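# Band a hair tie around a charger and its wound cable

## Task

Get the hair tie around both the charger and the cable coiled on it, squarely and well away from either end. Every loop of cable that was coiled on the charger at the start must still be coiled there at the end, with nothing dangling, and the tie must press all the loops against the charger's two wide faces. Finally the charger must rest on the desk, lying flat on one of its wide faces.

## Robot and tools

ROBOT. Two Doosan M1013 arms, left_arm and right_arm, each with a Robotiq 2F-140 gripper. Bases sit near (+0.021, +0.681, 0) m for left_arm and (-0.096, -0.692, 0) m for right_arm. The left gripper's fingers can fold: grip with the outer quarter of the pads, because contact nearer the palm lets the fingers fold and hold loosely or squeeze too hard, and a fingertip pushed onto a surface folds easily. The right gripper's fingers stay rigid. A two-camera stand stands behind the arms.

FRAME. Scene frame: origin at table-top height midway between the nominal bases, +z up, +x out over the table, +y toward left_arm. Positions are in metres, orientation as quat_wxyz. A gripper's fingers point along its own +z and open and close along its y; end_effector_position is the point between closed pads, with fingertips about 33 mm beyond it (9 mm when wide open).

execute_actions(actions, cameras). actions is a list of actions; each action is a table of up to 15 rows, one row per 1/30 s step, and a short table repeats its last row to fill 15 steps. Each row is one list of 18 numbers in [-1, 1] covering both arms: left dx, dy, dz, rx, ry, rz, gripper position, force_limit, speed, then the same nine for the right. dx..rz are offsets, not poses, measured along scene axes from that arm's Hand target at the start of the action (every row counts from that same start, not from the row before); 1.0 equals 0.6 m or 180 degrees, and rx, ry, rz form one rotation vector, turning about the Hand target's position. Sending the same offset again moves further. All-zero pose numbers re-request the current Hand target. Gripper position: +1 fully open (140 mm), about -0.8 pads touching, -1 close until blocked. force_limit runs from about 14 N (-1) to 58 N (+1) pad force; speed from about 30 mm/s (-1) to 250 mm/s (+1); faster closing grips harder. Both start at +1. Always resend an arm's gripper numbers; 0 is a real command. An empty actions list returns images and full status.

move(target, speed, blend, stop_force, zero, blocking, cameras). target is one 18-number row as above, or a list of up to 15 such rows; every row is an offset from the Hand targets at the move's start, in scene axes, same scale. speed: top path speed in m/s, 0.002 to 2, default 0.25 (turning up to twice that in rad/s), one value or one per target. blend: corner rounding in m per target, default 0 = stop at each. stop_force: 10 to 80 N, shared by both arms; an arm stops when its push against its direction of travel exceeds this. Use it only slowly, not while the gripper rotates, and leave it out when backing away from something you press on. zero (default true) re-zeros the force reading before the move. blocking=false returns after about 0.5 s while motion continues (not with stop_force). Keep finger numbers identical across a list. Paths are straight, ignore obstacles, and should not pass close to the arm's own base. The result adds a move: line (done, off_target, moving, held, fault, plus limits such as paced or held).

wait(seconds 0 to 10, cameras): let time pass holding commands. stop(cameras): brake a running move; fingers keep going. zoom_image(camera, region=[x0, y0, x1, y1] in pixels, at most 504 each way) enlarges part of the newest picture from cam_head_left, cam_head_right, cam_high, cam_left_wrist or cam_right_wrist (all 672x504). clear_fault(arm = left_arm or right_arm) resets a reported torque or force fault. read_manual(section="licences") gives licence text only. finished_scene(scene) ends the scene permanently; call it only once the goal holds on its own.

RESULTS. Per arm: end_effector_position, end_effector_quat_wxyz, velocities, Hand target (the last commanded pose after clipping; next offsets count from it), joint positions and torques, external joint torques, Flange force in the gripper's axes (includes held weight and noise), Wrist depth grids (7x7 distances in mm, '-' means no value), Tool commands. object_status: 0 moving, 1 blocked while opening, 2 blocked while closing (a grip), 3 reached the command or pads met (maybe nothing held). position_measured is in counts: 3 open, about 139 at 60 mm, 200 at 20 mm, 230 pads touching. To grip harder, raise force_limit and nudge position (-1 to -0.98).

LIMITS. Each step the commanded pose is clipped to within 70 mm and 16 degrees of the measured gripper, so one action may fall short; the gripper may rest short of its Hand target, and the next command asks again. A contact torque over the joint load limit (wrist joints 42.3 N m) or an outside force of 144 N stops the arm until clear_fault. A clearance check holds back commands that bring the arms too close, but contact can still happen. Holding loads or straining heats motors (MOTOR HOT, then a 30 to 60 s stop). Thinking time lets the scene run.

AVOID. Anything falling or left off the table fails the task. Do not drop parts, release them while moving, slam into things, or push hard; do not let the arms hit or press each other, or close a gripper on the other arm's fingers. Approach contacts slowly, keep targets only just past the surface, and avoid large twisting loads on the wrist.

Each tool is called after ">>>" in YAML: its name, and indented under it one key for each argument.

## Session

>>> execute_actions:
  actions: []

Scene clock: 0.00 s.
left_arm: end_effector_position=(+0.5310, +0.5123, +0.1612) position_measured=3 object_status=3 end_effector_quat_wxyz=(+0.613, -0.197, -0.642, +0.416) | right_arm: end_effector_position=(+0.6360, -0.5104, +0.1858) position_measured=3 object_status=3 end_effector_quat_wxyz=(-0.201, +0.669, -0.426, +0.574)
Joint positions: left_arm=[-0.111 0.859 1.585 -0.578 2.287 -1.036] | right_arm=[0.414 0.309 2.264 -2.222 0.909 -1.127]
Joint velocities: within noise
Joint torques (N m): no reading
External joint torques (N m): no reading
Flange force (N): no reading
Wrist depth (mm): cam_left_wrist=[2923 3454 - - 3000 489 439 / - 4559 5560 - 3353 735 412 / - 4559 4000 5066 - 603 331 / 1009 129 5845 4222 - 384 137 / - 128 1151 - - 312 108 / - 1281 1341 570 369 274 224 / 854 - 891 411 306 239 193] | cam_right_wrist=[- - - - 3101 472 344 / - - - 3578 2423 409 318 / - - 2236 2613 - 345 288 / - 141 2398 2501 373 336 130 / - 130 2474 - 372 300 107 / - 3276 2528 - 327 - 227 / - 3186 - 345 303 254 214]
Hand target: left_arm +0.5310, +0.5123, +0.1612; +0.613, -0.197, -0.642, +0.416 | right_arm +0.6360, -0.5104, +0.1858; -0.201, +0.669, -0.426, +0.574
Tool commands: left_gripper/position=+1.0 left_gripper/force_limit=+1.0 left_gripper/speed=+1.0 right_gripper/position=+1.0 right_gripper/force_limit=+1.0 right_gripper/speed=+1.0

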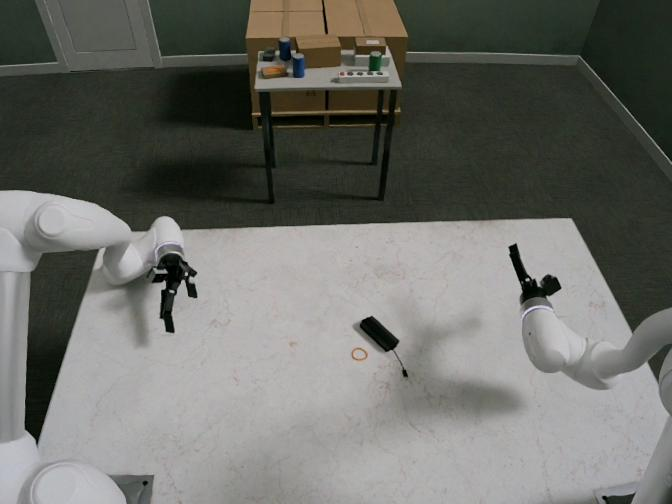

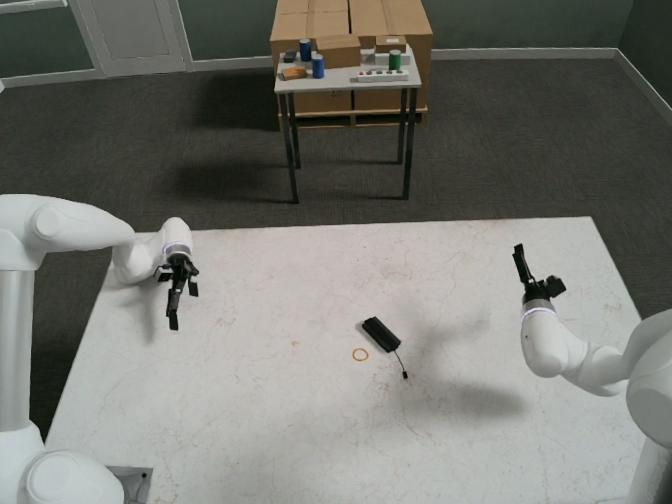

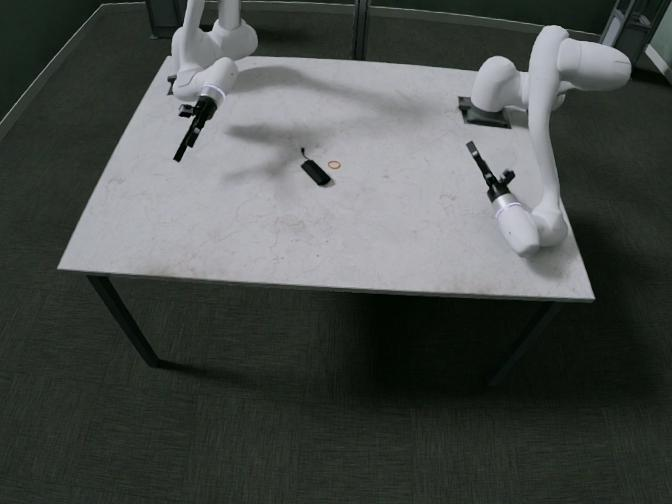

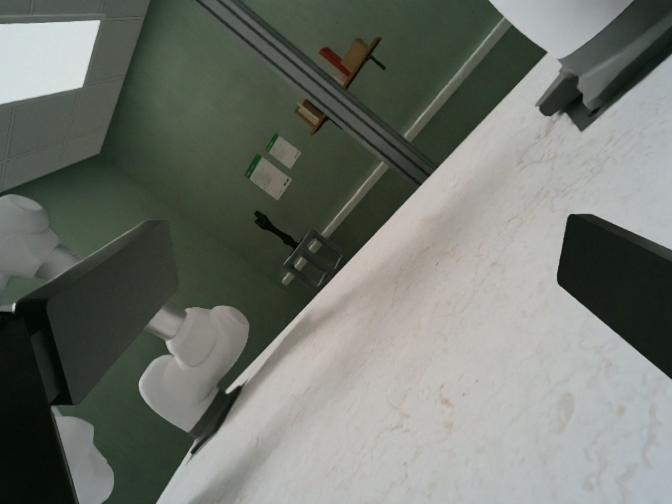

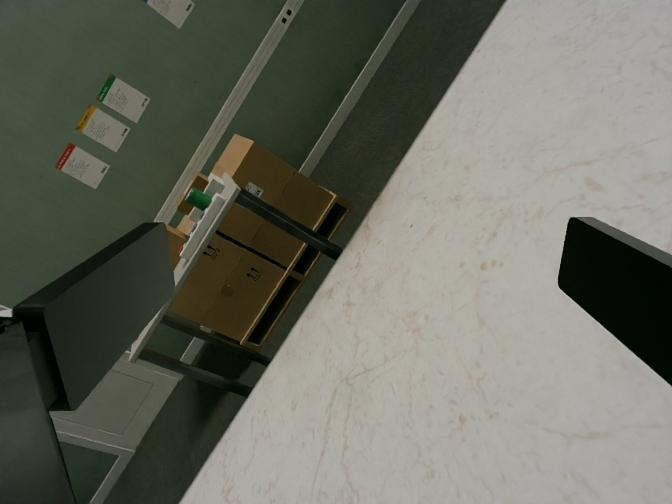

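>>> zoom_image:
  camera: "cam_head_left"
  region: [330, 300, 430, 390]

>>> zoom_image:
  camera: "cam_high"
  region: [280, 130, 360, 200]

Scaled by 5.040 from the camera's 672x504 image, which has a finer 960x720 frame.

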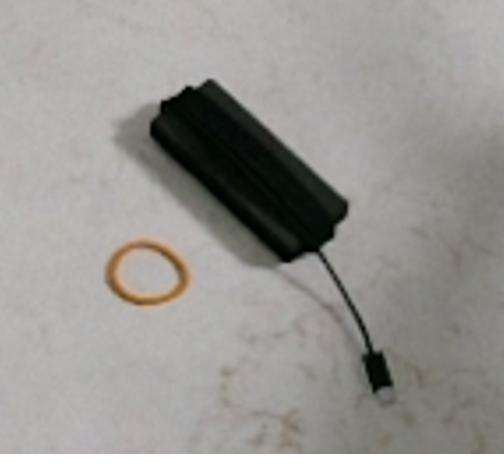

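Scaled by 6.300 from the camera's 672x504 image, which has a finer 960x720 frame.

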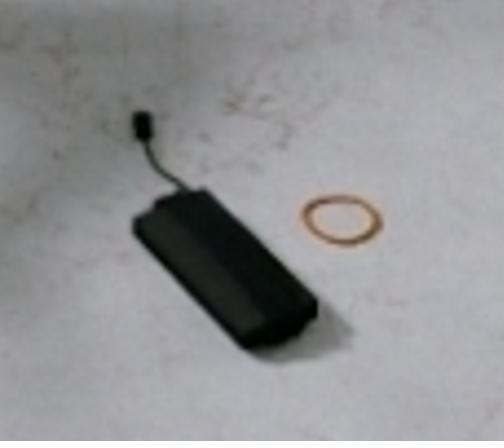

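>>> move:
  target: [0.065,-0.437,0.23,-0.375,-0.472,-0.45,1,-1,0,-0.31,0.75,0.19,-0.279,0.374,0.465,1,-1,0]
  speed: 0.3
  cameras: ["all"]

Scene clock: 40.83 s.
left_arm: end_effector_position=(+0.5700, +0.2501, +0.2992) position_measured=3 object_status=3 end_effector_quat_wxyz=(+0.001, +0.955, +0.298, -0.001) | right_arm: end_effector_position=(+0.4500, -0.0604, +0.2998) position_measured=3 object_status=3 end_effector_quat_wxyz=(+0.001, +0.954, +0.300, +0.000)
Joint positions: left_arm=[-0.697 0.247 1.544 -0.002 1.35 0.251] | right_arm=[0.756 0.469 1.233 -0.002 1.44 -4.503]
Joint torques (N m): left_arm=[1.18 -70.96 -42.01 4.4 0.17 0.38] | right_arm=[2.65 -87.29 -44.54 4.07 -0.14 -0.05]
External joint torques (N m): left_arm=[-0.99 4.62 0.89 -0.13 -0.19 -0.38] | right_arm=[-2.61 -0.64 3.17 0.16 0.09 0.05]
Flange force (N): left_arm=[-0.3 5.6 3.2] | right_arm=[-8.2 5.3 4.4]
Wrist depth (mm): cam_left_wrist=[389 383 387 386 388 387 389 / 409 416 409 410 408 403 408 / 439 436 433 433 430 438 431 / 452 138 454 464 458 456 137 / - 138 492 495 490 483 108 / - 539 528 529 526 529 526 / - 570 564 580 - 579 582] | cam_right_wrist=[378 393 380 380 - - 394 / 395 398 411 404 - - 405 / - 425 - - 436 - 427 / - 140 452 - 462 148 124 / - 123 480 - - 482 108 / - - 519 - - 509 - / - - - 569 555 - -]
Hand target: left_arm +0.5700, +0.2501, +0.2992; +0.001, +0.955, +0.298, -0.001 | right_arm +0.4500, -0.0604, +0.2998; +0.001, +0.954, +0.300, +0.000
Off the commanded pose: left_arm 0.000 m, 0 deg | right_arm 0.000 m, 0 deg.
move: done
camera_calibration:
cam_left_wrist: T_world_to_cam=[[0.553958, -0.832503, -0.00828469, -0.0894284], [-0.779986, -0.522441, 0.344494, 0.471839], [-0.291121, -0.184373, -0.938752, 0.634172], [0, 0, 0, 1]] pos_world=[0.602188, 0.288983, 0.432044]
cam_right_wrist: T_world_to_cam=[[0.554996, -0.831834, -0.00558316, -0.286636], [-0.781529, -0.523709, 0.33903, 0.219607], [-0.284941, -0.183797, -0.940759, 0.542037], [0, 0, 0, 1]] pos_world=[0.48516, -0.0237988, 0.433872]

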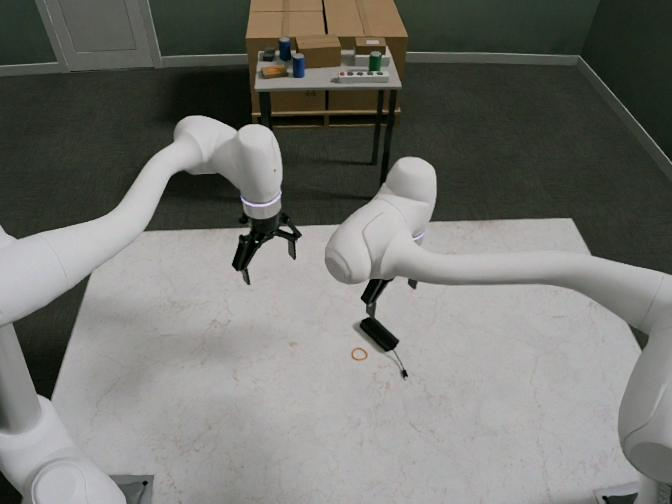

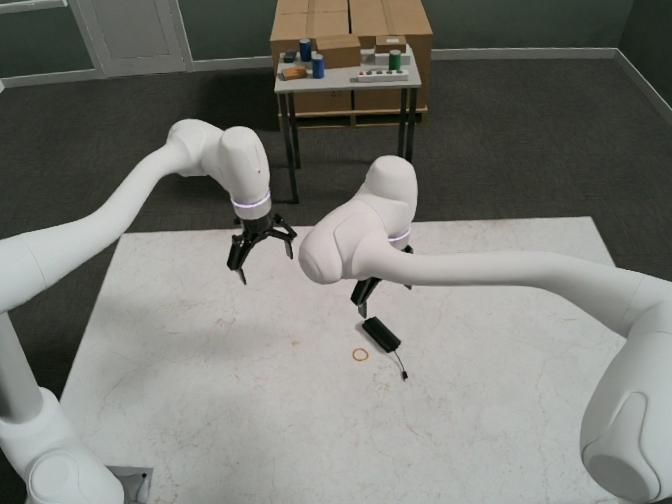

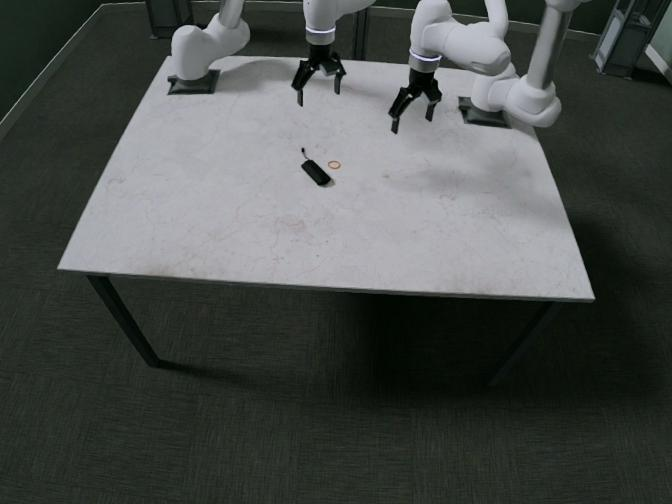

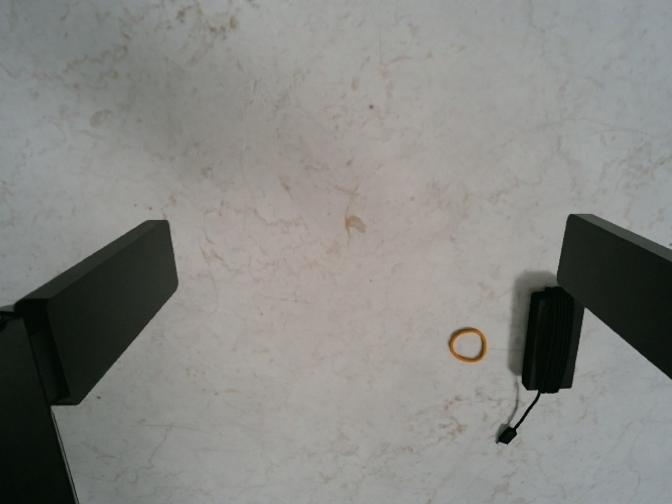

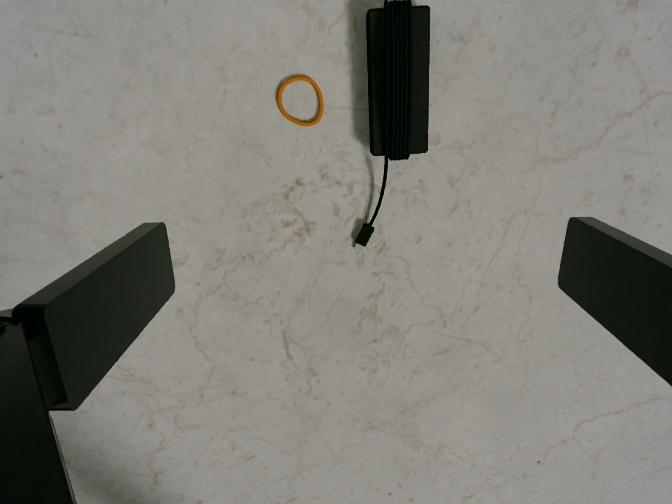

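>>> move:
  target: [0,0,0,0,0,0,1,-1,0,0.0242,0.1075,-0.358,0,0,0,-1,-1,0]
  cameras: ["cam_right_wrist","cam_head_right","cam_left_wrist"]

>>> zoom_image:
  camera: "cam_right_wrist"
  region: [250, 150, 500, 400]

>>> zoom_image:
  camera: "cam_left_wrist"
  region: [420, 250, 620, 450]

Scene clock: 55.67 s.
left_arm: end_effector_position=(+0.5700, +0.2501, +0.2992) position_measured=3 object_status=3 end_effector_quat_wxyz=(+0.001, +0.955, +0.298, -0.001) | right_arm: end_effector_position=(+0.4645, +0.0041, +0.0851) position_measured=233 object_status=3 end_effector_quat_wxyz=(+0.001, +0.954, +0.300, +0.000)
Joint positions: left_arm=[-0.697 0.247 1.544 -0.002 1.35 0.251] | right_arm=[0.793 0.662 1.321 -0.002 1.16 -4.465]
Joint torques (N m): left_arm=[1.48 -71.11 -42.07 4.43 0.13 0.38] | right_arm=[2.72 -99.34 -40.53 3.77 -0.45 -0.06]
External joint torques (N m): left_arm=[-1.53 4.52 0.87 -0.17 -0.16 -0.38] | right_arm=[-2.81 -1.32 2.64 0.1 0.41 0.06]
Flange force (N): left_arm=[-1.1 5.8 3.1] | right_arm=[-7.5 5.4 0.6]
Wrist depth (mm): cam_left_wrist=[388 396 416 388 388 386 388 / 409 405 409 406 409 409 410 / 434 434 433 432 432 436 433 / 451 138 462 465 461 456 137 / - 138 485 488 491 486 112 / - 530 531 - 519 487 533 / 569 549 563 560 570 334 312] | cam_right_wrist=[- 194 190 194 192 191 192 / 205 202 207 204 205 196 204 / 219 217 217 217 217 - 216 / 231 230 230 114 227 195 230 / - 239 82 93 - 91 245 / - - 74 68 - - - / - - - - - - -]
Hand target: left_arm +0.5700, +0.2501, +0.2992; +0.001, +0.955, +0.298, -0.001 | right_arm +0.4645, +0.0041, +0.0850; +0.001, +0.954, +0.300, +0.000
Off the commanded pose: left_arm 0.000 m, 0 deg | right_arm 0.000 m, 0 deg.
move: done
camera_calibration:
cam_left_wrist: T_world_to_cam=[[0.553917, -0.832532, -0.0081776, -0.0893862], [-0.780018, -0.522362, 0.344544, 0.471736], [-0.291115, -0.18447, -0.938735, 0.63416], [0, 0, 0, 1]] pos_world=[0.602088, 0.288983, 0.432043]
cam_right_wrist: T_world_to_cam=[[0.55502, -0.831819, -0.0055051, -0.242259], [-0.781514, -0.523699, 0.339079, 0.33749], [-0.284935, -0.183893, -0.940742, 0.35604], [0, 0, 0, 1]] pos_world=[0.49966, 0.0407012, 0.219173]
Images, in order (width x height): cam_head_right 672x504, cam_left_wrist 672x504, cam_right_wrist 672x504.

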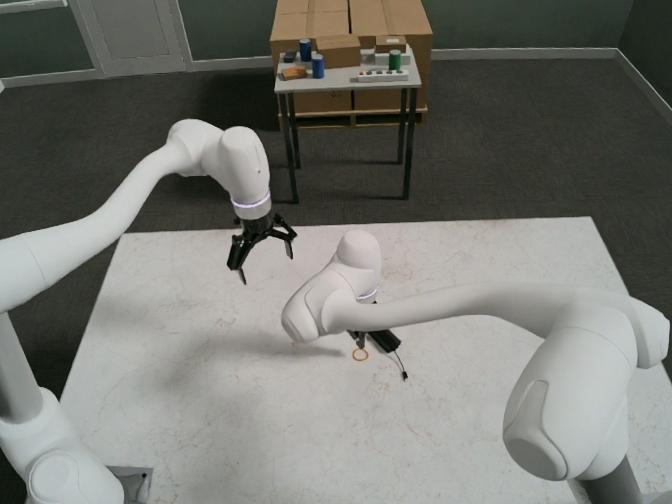

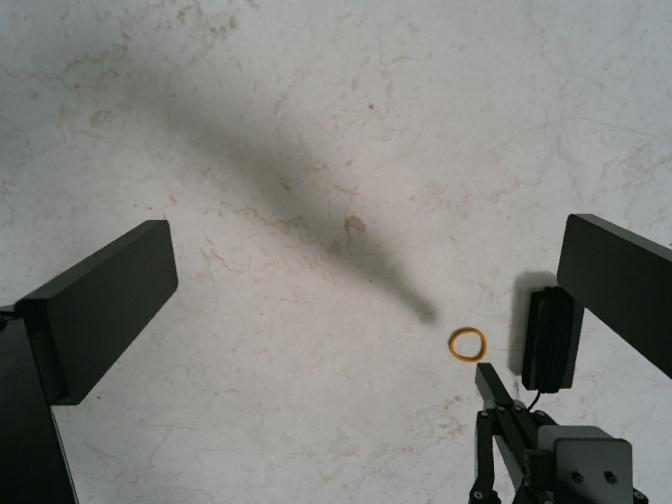

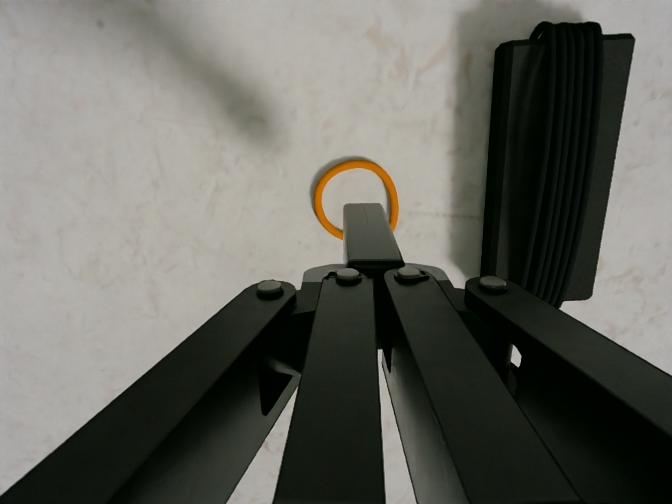

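Scaled by 2.016 from the camera's 672x504 image, which has a finer 960x720 frame.

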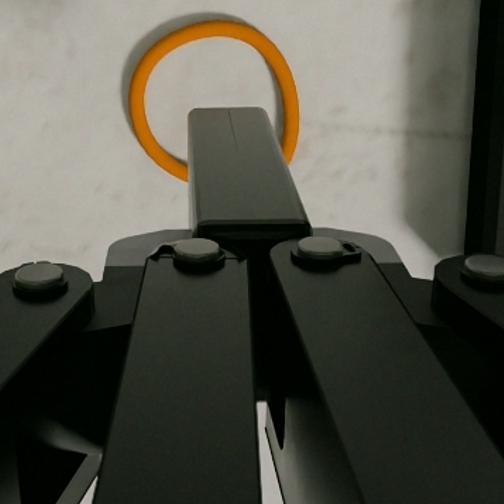

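Scaled by 2.520 from the camera's 672x504 image, which has a finer 960x720 frame.

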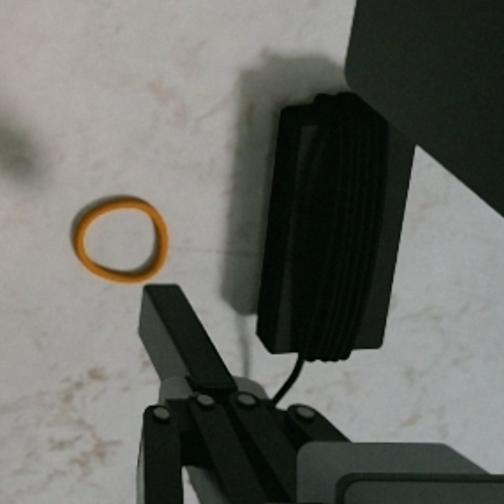

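>>> move:
  target: [0,0,0,0,0,0,1,-1,0,0.002,0.0015,-0.062,0,0,0,-1,-1,0]
  speed: 0.1
  cameras: ["cam_right_wrist"]

>>> zoom_image:
  camera: "cam_right_wrist"
  region: [290, 170, 440, 300]

Scene clock: 61.43 s.
left_arm: end_effector_position=(+0.5700, +0.2501, +0.2992) position_measured=3 object_status=3 end_effector_quat_wxyz=(+0.001, +0.955, +0.298, -0.001) | right_arm: end_effector_position=(+0.4657, +0.0050, +0.0479) position_measured=233 object_status=3 end_effector_quat_wxyz=(+0.001, +0.954, +0.300, +0.000)
Joint positions: left_arm=[-0.697 0.247 1.544 -0.002 1.35 0.251] | right_arm=[0.793 0.691 1.344 -0.002 1.108 -4.466]
Joint torques (N m): left_arm=[1.25 -70.93 -42.06 4.41 0.15 0.36] | right_arm=[2.45 -102.14 -40.3 3.67 -0.39 -0.04]
External joint torques (N m): left_arm=[-1.62 4.38 0.84 -0.15 -0.17 -0.36] | right_arm=[-2.49 0.34 3.37 0.11 0.34 0.05]
Flange force (N): left_arm=[-1.2 5.6 3.0] | right_arm=[-7.0 4.9 2.0]
Wrist depth (mm): cam_left_wrist=[388 387 387 386 375 387 388 / 409 410 412 409 393 410 407 / 433 433 434 438 434 433 431 / 454 138 463 462 461 438 137 / - 128 492 503 481 488 112 / - 504 530 528 510 414 - / - 589 569 574 591 322 329] | cam_right_wrist=[- 162 161 159 161 161 136 / 170 170 170 173 170 170 141 / 180 177 178 179 180 178 146 / 191 195 191 125 187 164 156 / - 202 82 93 - 91 201 / - - 74 68 - - - / - - - - - - -]
Hand target: left_arm +0.5700, +0.2501, +0.2992; +0.001, +0.955, +0.298, -0.001 | right_arm +0.4657, +0.0050, +0.0478; +0.001, +0.954, +0.300, +0.000
Off the commanded pose: left_arm 0.000 m, 0 deg | right_arm 0.000 m, 0 deg.
move: done
camera_calibration:
cam_right_wrist: T_world_to_cam=[[0.555004, -0.831829, -0.00555718, -0.242363], [-0.781492, -0.523685, 0.339152, 0.351488], [-0.285027, -0.183888, -0.940715, 0.321593], [0, 0, 0, 1]] pos_world=[0.50086, 0.0416013, 0.181973]
Images, in order (width x height): cam_right_wrist 672x504.

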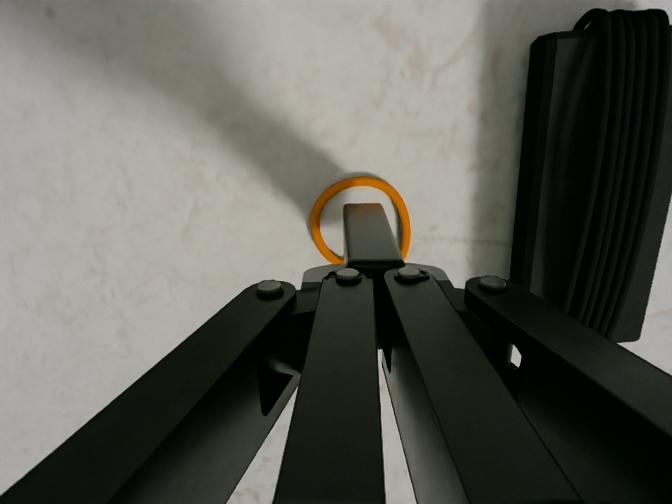

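Scaled by 3.360 from the camera's 672x504 image, which has a finer 960x720 frame.

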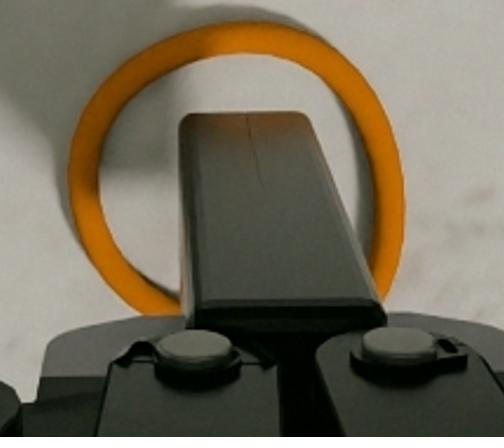

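>>> move:
  target: [0,0,0,0,0,0,1,-1,0,0.0026,0.002,-0.024,0,0,0,-1,-1,0]
  speed: 0.02
  stop_force: 10
  cameras: ["cam_right_wrist","cam_left_wrist"]

>>> zoom_image:
  camera: "cam_right_wrist"
  region: [290, 170, 440, 300]

>>> zoom_image:
  camera: "cam_left_wrist"
  region: [420, 290, 570, 440]

Scene clock: 71.83 s.
left_arm: end_effector_position=(+0.5700, +0.2501, +0.2992) position_measured=3 object_status=3 end_effector_quat_wxyz=(+0.001, +0.955, +0.298, -0.001) | right_arm: end_effector_position=(+0.4673, +0.0062, +0.0334) position_measured=233 object_status=3 end_effector_quat_wxyz=(+0.001, +0.954, +0.300, +0.000)
Joint positions: left_arm=[-0.697 0.247 1.544 -0.002 1.35 0.251] | right_arm=[0.792 0.704 1.348 -0.002 1.09 -4.466]
Joint torques (N m): left_arm=[1.35 -70.99 -41.92 4.42 0.14 0.39] | right_arm=[2.39 -102.59 -39.7 3.68 -0.32 -0.12]
External joint torques (N m): left_arm=[-1.41 4.81 0.83 -0.17 -0.17 -0.38] | right_arm=[-2.28 -0.88 2.73 0.1 0.26 0.12]
Flange force (N): left_arm=[-0.8 6.2 3.1] | right_arm=[-7.3 4.6 0.7]
Wrist depth (mm): cam_left_wrist=[388 387 388 388 386 386 384 / 411 409 404 409 409 409 403 / 428 436 435 435 433 435 438 / - 138 464 459 464 461 137 / - 138 - - 491 480 108 / - 530 535 531 522 396 531 / 576 583 583 577 - 343 553] | cam_right_wrist=[149 148 148 148 147 147 128 / - 157 157 156 157 155 126 / 168 166 166 163 166 164 - / 176 176 176 126 172 176 139 / 188 185 82 93 - 91 155 / - - 74 68 - - - / - - - - - - -]
Hand target: left_arm +0.5700, +0.2501, +0.2992; +0.001, +0.955, +0.298, -0.001 | right_arm +0.4673, +0.0062, +0.0334; +0.001, +0.954, +0.300, +0.000
Off the commanded pose: left_arm 0.000 m, 0 deg | right_arm 0.000 m, 0 deg.
move: done
camera_calibration:
cam_left_wrist: T_world_to_cam=[[0.553917, -0.832532, -0.0081776, -0.0893862], [-0.780018, -0.522362, 0.344544, 0.471736], [-0.291115, -0.18447, -0.938735, 0.63416], [0, 0, 0, 1]] pos_world=[0.602088, 0.288983, 0.432043]
cam_right_wrist: T_world_to_cam=[[0.555004, -0.831829, -0.00555718, -0.242333], [-0.781492, -0.523685, 0.339152, 0.358284], [-0.285027, -0.183888, -0.940715, 0.30863], [0, 0, 0, 1]] pos_world=[0.50246, 0.0428013, 0.167473]
Images, in order (width x height): cam_left_wrist 672x504, cam_right_wrist 672x504.

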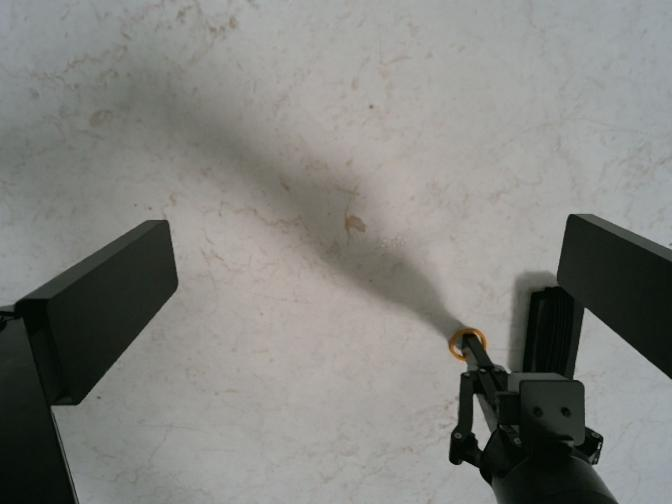

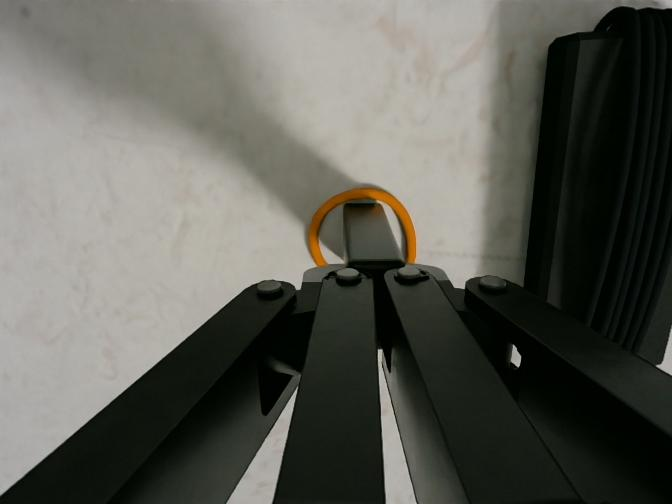

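Scaled by 3.360 from the camera's 672x504 image, which has a finer 960x720 frame.

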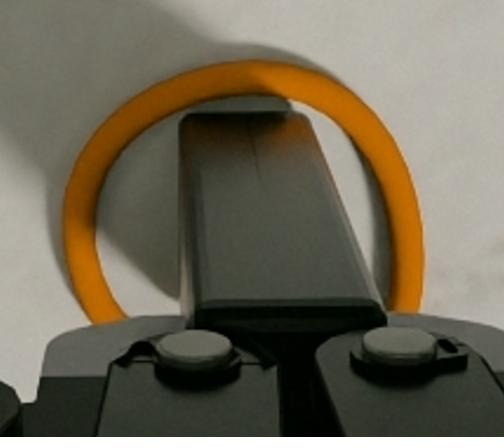

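Scaled by 3.360 from the camera's 672x504 image, which has a finer 960x720 frame.

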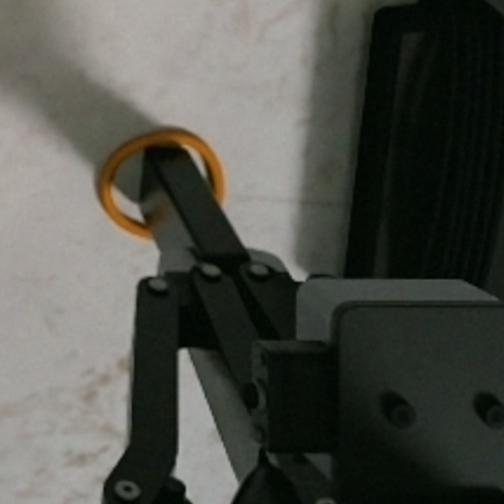

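>>> move:
  target: [0,0,0,0,0,0,1,-1,0,-0.003,-0.002,-0.01,0,0,0,-1,-1,0]
  speed: 0.01
  stop_force: 10
  cameras: ["cam_right_wrist","cam_left_wrist"]

>>> zoom_image:
  camera: "cam_right_wrist"
  region: [290, 170, 440, 300]

>>> zoom_image:
  camera: "cam_left_wrist"
  region: [420, 290, 570, 440]

Scene clock: 76.03 s.
left_arm: end_effector_position=(+0.5700, +0.2501, +0.2992) position_measured=3 object_status=3 end_effector_quat_wxyz=(+0.001, +0.955, +0.298, -0.001) | right_arm: end_effector_position=(+0.4671, +0.0060, +0.0325) position_measured=233 object_status=3 end_effector_quat_wxyz=(+0.001, +0.954, +0.300, +0.000)
Joint positions: left_arm=[-0.697 0.247 1.544 -0.002 1.35 0.251] | right_arm=[0.792 0.704 1.35 -0.002 1.088 -4.466]
Joint torques (N m): left_arm=[1.31 -71 -42.13 4.42 0.13 0.39] | right_arm=[1.63 -83.71 -29.55 3.4 -1.15 -0.12]
External joint torques (N m): left_arm=[-1.41 4.11 0.83 -0.15 -0.15 -0.39] | right_arm=[-1.61 -18.98 -7.04 0.34 1.1 0.12]
Flange force (N): left_arm=[-1.1 5.2 2.9] | right_arm=[-7.1 3.8 -20.5]
Wrist depth (mm): cam_left_wrist=[396 387 386 387 386 386 386 / 411 403 408 411 409 409 404 / 436 434 438 434 432 - 433 / 451 138 461 461 461 454 137 / - 138 488 493 488 484 112 / - 511 - 542 463 394 528 / 571 579 579 585 589 301 544] | cam_right_wrist=[148 148 148 148 145 147 126 / 156 156 156 156 156 155 125 / 166 166 165 164 165 166 133 / 175 176 176 126 171 174 142 / 190 185 82 93 - 91 149 / - - 74 68 - - - / - - - - - - -]
Hand target: left_arm +0.5700, +0.2501, +0.2992; +0.001, +0.955, +0.298, -0.001 | right_arm +0.4671, +0.0060, +0.0325; +0.001, +0.954, +0.300, +0.000 (not the last commanded pose)
Off the commanded pose: left_arm 0.000 m, 0 deg | right_arm 0.005 m, 0 deg.
move: contact (right_arm)
camera_calibration:
cam_left_wrist: T_world_to_cam=[[0.553917, -0.832532, -0.0081776, -0.0893862], [-0.780018, -0.522362, 0.344544, 0.471736], [-0.291115, -0.18447, -0.938735, 0.63416], [0, 0, 0, 1]] pos_world=[0.602088, 0.288983, 0.432043]
cam_right_wrist: T_world_to_cam=[[0.555054, -0.831795, -0.00563783, -0.242407], [-0.781529, -0.523809, 0.338875, 0.358399], [-0.284827, -0.183688, -0.940815, 0.307596], [0, 0, 0, 1]] pos_world=[0.50226, 0.0426008, 0.166572]
Images, in order (width x height): cam_left_wrist 672x504, cam_right_wrist 672x504.

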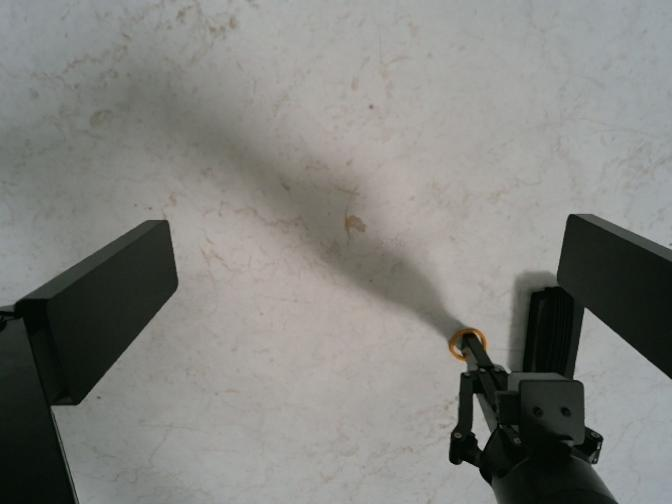

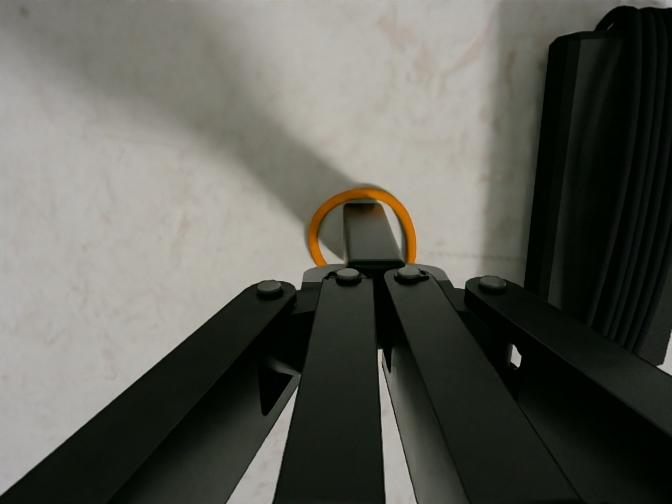

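Scaled by 3.360 from the camera's 672x504 image, which has a finer 960x720 frame.

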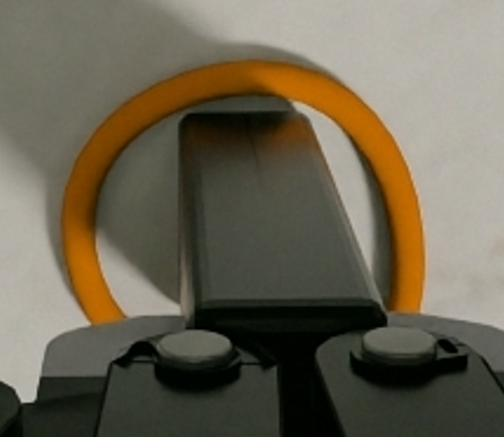

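Scaled by 3.360 from the camera's 672x504 image, which has a finer 960x720 frame.

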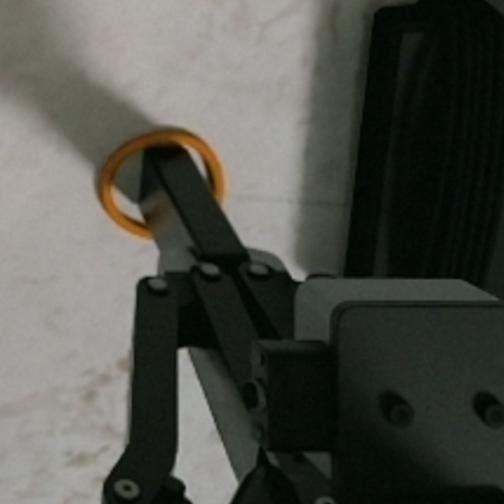

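>>> move:
  target: [0,0,0,0,0,0,1,-1,0,0,0,0.0013,0,0,0,-1,-1,0]
  speed: 0.02

>>> move:
  target: [0,0,0,0,0,0,1,-1,0,0,0,0,0,0,0,-0.3,-1,-1]
  cameras: ["cam_right_wrist","cam_left_wrist"]

>>> zoom_image:
  camera: "cam_left_wrist"
  region: [420, 290, 570, 440]

Scene clock: 80.63 s.
left_arm: end_effector_position=(+0.5700, +0.2501, +0.2992) position_measured=3 object_status=3 end_effector_quat_wxyz=(+0.001, +0.955, +0.298, -0.001) | right_arm: end_effector_position=(+0.4671, +0.0059, +0.0332) position_measured=233 object_status=3 end_effector_quat_wxyz=(+0.001, +0.954, +0.300, +0.000)
Joint positions: left_arm=[-0.697 0.247 1.544 -0.002 1.35 0.251] | right_arm=[0.792 0.704 1.349 -0.002 1.089 -4.466]
Joint torques (N m): left_arm=[1.16 -71.03 -42.06 4.42 0.14 0.39] | right_arm=[2.56 -103.61 -39.66 3.63 -0.29 -0.07]
External joint torques (N m): left_arm=[-1.48 4.66 0.91 -0.17 -0.16 -0.39] | right_arm=[-2.61 0.49 2.69 0.15 0.23 0.07]
Flange force (N): left_arm=[-1.0 5.9 3.2] | right_arm=[-5.2 4.5 1.8]
Wrist depth (mm): cam_left_wrist=[388 386 389 388 388 386 388 / 412 406 407 409 409 407 409 / 431 439 436 433 433 439 423 / - 139 461 461 461 453 132 / - 113 492 489 490 481 108 / - 531 529 525 496 392 - / 571 574 577 564 576 302 551] | cam_right_wrist=[148 148 148 148 148 148 127 / 156 157 156 156 156 156 125 / - 163 165 163 165 165 132 / 175 176 176 114 171 172 139 / 190 185 82 93 - 91 149 / - - 74 68 - - - / - - - - - - -]
Hand target: left_arm +0.5700, +0.2501, +0.2992; +0.001, +0.955, +0.298, -0.001 | right_arm +0.4671, +0.0060, +0.0332; +0.001, +0.954, +0.300, +0.000
Off the commanded pose: left_arm 0.000 m, 0 deg | right_arm 0.000 m, 0 deg.
move: done

Scene clock: 82.27 s.
left_arm: end_effector_position=(+0.5700, +0.2501, +0.2992) position_measured=3 object_status=3 end_effector_quat_wxyz=(+0.001, +0.955, +0.298, -0.001) | right_arm: end_effector_position=(+0.4671, +0.0060, +0.0333) position_measured=167 object_status=0 end_effector_quat_wxyz=(+0.001, +0.954, +0.300, +0.000)
Joint positions: left_arm=[-0.697 0.247 1.544 -0.002 1.35 0.251] | right_arm=[0.792 0.704 1.349 -0.002 1.089 -4.466]
Joint torques (N m): left_arm=[1.49 -70.98 -42.07 4.43 0.13 0.38] | right_arm=[2.47 -90.35 -32.25 3.52 -0.44 -0.08]
External joint torques (N m): left_arm=[-1.67 4.14 0.81 -0.17 -0.15 -0.38] | right_arm=[-2.52 -12.34 -4.5 0.24 0.38 0.08]
Flange force (N): left_arm=[-1.4 5.3 2.8] | right_arm=[-4.8 4.2 -12.8]
Wrist depth (mm): cam_left_wrist=[386 389 386 386 377 386 385 / 412 410 407 409 414 406 409 / 409 433 433 436 434 439 432 / 452 139 462 462 461 453 137 / - 138 495 500 492 487 112 / - 531 526 530 510 413 529 / 571 570 569 574 577 304 343] | cam_right_wrist=[149 149 148 148 149 149 126 / 157 157 158 157 156 155 128 / - 166 168 164 165 164 132 / 176 173 174 174 137 - 139 / - 83 - 188 183 85 84 / - - - 201 201 - 70 / - - - 216 216 - -]
Hand target: left_arm +0.5700, +0.2501, +0.2992; +0.001, +0.955, +0.298, -0.001 | right_arm +0.4671, +0.0060, +0.0332; +0.001, +0.954, +0.300, +0.000
Off the commanded pose: left_arm 0.000 m, 0 deg | right_arm 0.000 m, 0 deg.
move: done
camera_calibration:
cam_left_wrist: T_world_to_cam=[[0.553917, -0.832532, -0.0081776, -0.0893862], [-0.780018, -0.522362, 0.344544, 0.471736], [-0.291115, -0.18447, -0.938735, 0.63416], [0, 0, 0, 1]] pos_world=[0.602088, 0.288983, 0.432043]
cam_right_wrist: T_world_to_cam=[[0.55503, -0.83181, -0.00571605, -0.242376], [-0.781544, -0.523818, 0.338826, 0.35811], [-0.284833, -0.183591, -0.940832, 0.308444], [0, 0, 0, 1]] pos_world=[0.50226, 0.0426008, 0.167472]
Images, in order (width x height): cam_left_wrist 672x504, cam_right_wrist 672x504.

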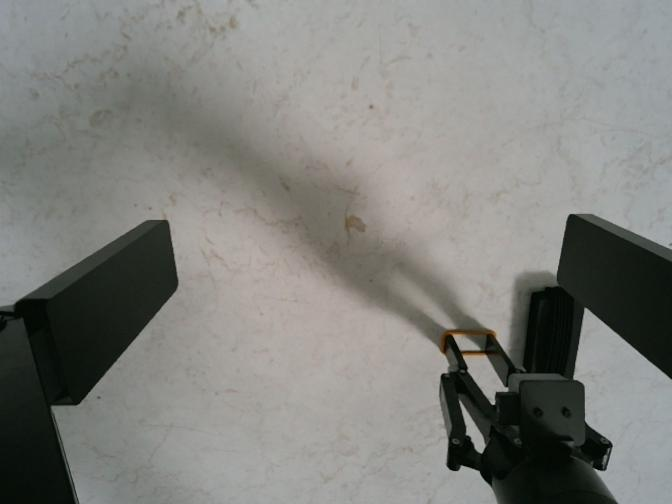

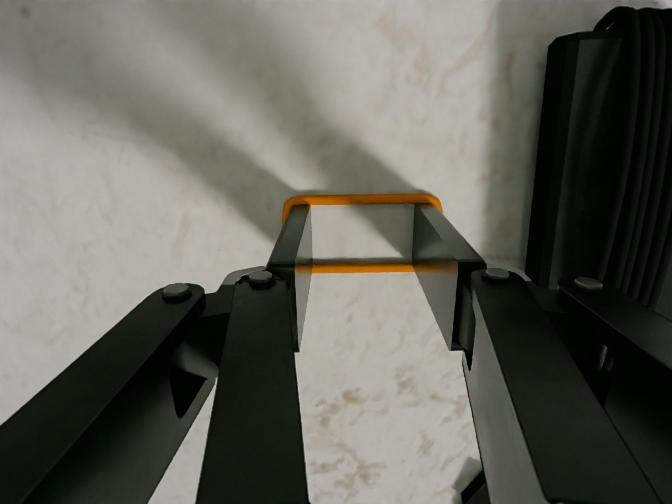

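Scaled by 3.360 from the camera's 672x504 image, which has a finer 960x720 frame.

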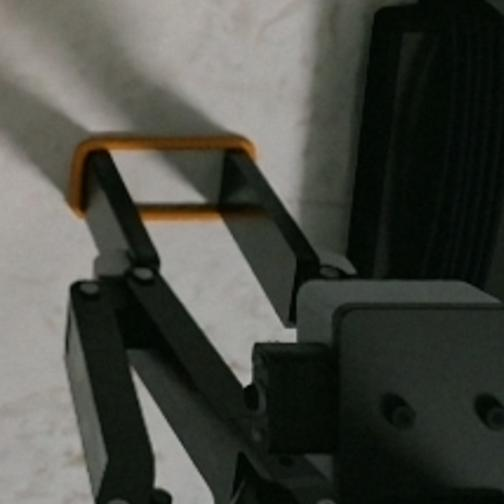

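>>> move:
  target: [0,0,0,0,0,0,1,-1,0,-0.05,-0.03,0.25,0,0,0,-0.3,-1,-1]
  speed: 0.15

>>> move:
  target: [0,0,0,0,0,0,1,-1,0,0,0,0,0,0,0,0.2,-1,-1]
  cameras: ["cam_right_wrist","cam_left_wrist","cam_high"]

>>> zoom_image:
  camera: "cam_left_wrist"
  region: [380, 250, 670, 500]

Scene clock: 87.70 s.
left_arm: end_effector_position=(+0.5700, +0.2501, +0.2992) position_measured=3 object_status=3 end_effector_quat_wxyz=(+0.001, +0.955, +0.298, -0.001) | right_arm: end_effector_position=(+0.4371, -0.0120, +0.1832) position_measured=167 object_status=3 end_effector_quat_wxyz=(+0.001, +0.954, +0.300, +0.000)
Joint positions: left_arm=[-0.697 0.247 1.544 -0.002 1.35 0.251] | right_arm=[0.805 0.559 1.307 -0.002 1.277 -4.454]
Joint torques (N m): left_arm=[1.16 -70.93 -42.02 4.43 0.12 0.33] | right_arm=[2.36 -94.72 -42.6 3.98 -0.15 -0.1]
External joint torques (N m): left_arm=[-1.34 4.08 0.73 -0.16 -0.14 -0.33] | right_arm=[-2.34 0.64 2.82 0.08 0.09 0.1]
Flange force (N): left_arm=[-0.9 5.3 2.7] | right_arm=[-5.2 4.3 3.2]
Wrist depth (mm): cam_left_wrist=[390 388 386 388 387 386 394 / 407 419 414 409 414 408 407 / - 435 433 434 433 425 433 / 450 138 463 457 453 - 137 / - 138 480 493 484 492 112 / - 539 526 528 - 525 534 / - 573 574 585 580 563 567] | cam_right_wrist=[281 - 283 282 280 265 - / 297 296 - 296 292 269 - / - 314 316 313 311 303 318 / 343 - 323 323 137 118 332 / - 83 - - 121 85 84 / - - - 380 - - 70 / - - - 411 - - -]
Hand target: left_arm +0.5700, +0.2501, +0.2992; +0.001, +0.955, +0.298, -0.001 | right_arm +0.4371, -0.0120, +0.1832; +0.001, +0.954, +0.300, +0.000
Off the commanded pose: left_arm 0.000 m, 0 deg | right_arm 0.000 m, 0 deg.
move: done

Scene clock: 89.23 s.
left_arm: end_effector_position=(+0.5700, +0.2501, +0.2992) position_measured=3 object_status=3 end_effector_quat_wxyz=(+0.001, +0.955, +0.298, -0.001) | right_arm: end_effector_position=(+0.4371, -0.0120, +0.1832) position_measured=104 object_status=0 end_effector_quat_wxyz=(+0.001, +0.954, +0.300, +0.000)
Joint positions: left_arm=[-0.697 0.247 1.544 -0.002 1.35 0.251] | right_arm=[0.805 0.559 1.307 -0.002 1.277 -4.454]
Joint torques (N m): left_arm=[1.38 -70.98 -42 4.43 0.13 0.38] | right_arm=[2.51 -94.34 -42.57 3.98 -0.26 -0.07]
External joint torques (N m): left_arm=[-1.7 4.62 0.83 -0.18 -0.16 -0.38] | right_arm=[-2.54 0.69 3.03 0.06 0.22 0.07]
Flange force (N): left_arm=[-1.3 6.0 3.1] | right_arm=[-5.5 4.7 3.3]
Wrist depth (mm): cam_left_wrist=[388 392 384 386 388 386 388 / 411 414 412 409 404 410 408 / 435 434 435 434 431 434 433 / 451 138 461 462 461 455 132 / - 138 492 491 491 488 107 / - 543 531 - 526 525 534 / 564 570 573 588 569 569 555] | cam_right_wrist=[- - - - - 277 284 / - 296 293 295 297 274 296 / - 313 312 312 303 307 308 / 341 326 142 332 338 132 330 / - 88 108 - 352 113 85 / - - - 383 - - - / - - - 409 - - -]
Hand target: left_arm +0.5700, +0.2501, +0.2992; +0.001, +0.955, +0.298, -0.001 | right_arm +0.4371, -0.0120, +0.1832; +0.001, +0.954, +0.300, +0.000
Off the commanded pose: left_arm 0.000 m, 0 deg | right_arm 0.000 m, 0 deg.
move: done
camera_calibration:
cam_left_wrist: T_world_to_cam=[[0.553917, -0.832532, -0.0081776, -0.0893862], [-0.780018, -0.522362, 0.344544, 0.471736], [-0.291115, -0.18447, -0.938735, 0.63416], [0, 0, 0, 1]] pos_world=[0.602088, 0.288983, 0.432043]
cam_right_wrist: T_world_to_cam=[[0.555054, -0.831795, -0.00563783, -0.239878], [-0.781529, -0.523809, 0.338875, 0.274422], [-0.284827, -0.183688, -0.940815, 0.43762], [0, 0, 0, 1]] pos_world=[0.47226, 0.0246008, 0.317372]
Images, in order (width x height): cam_high 672x504, cam_left_wrist 672x504, cam_right_wrist 672x504.

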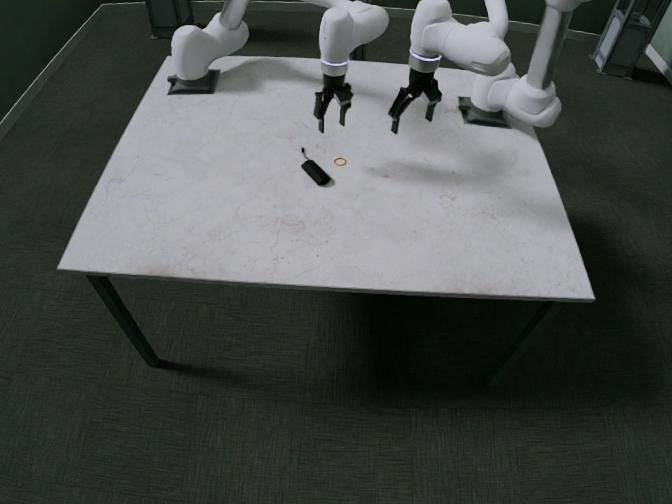

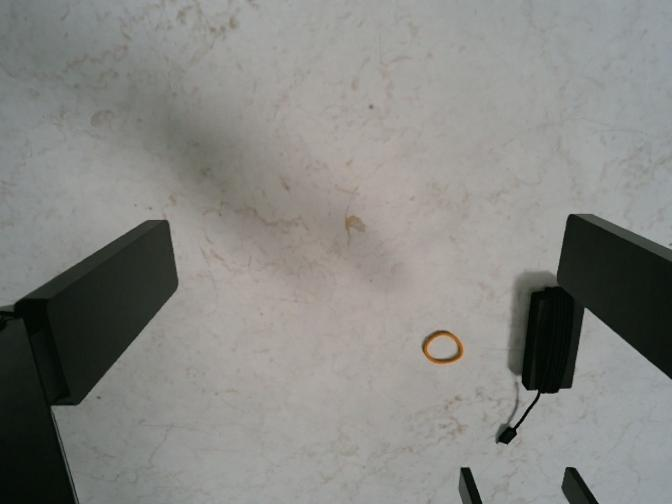

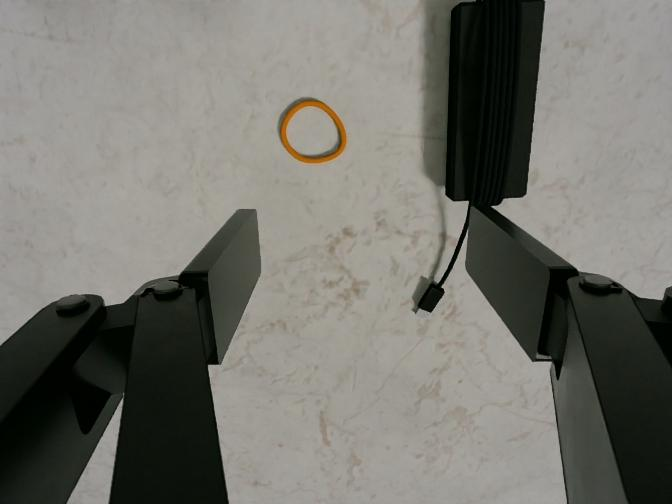

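Scaled by 1.738 from the camera's 672x504 image, which has a finer 960x720 frame.

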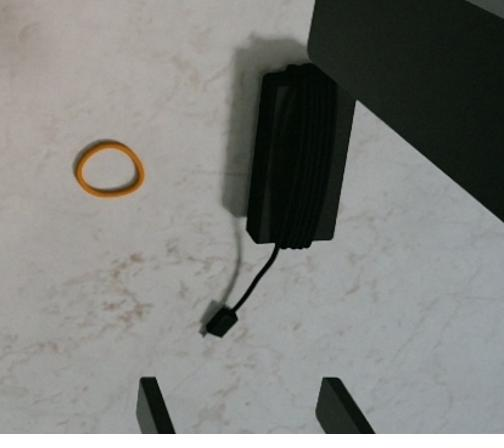

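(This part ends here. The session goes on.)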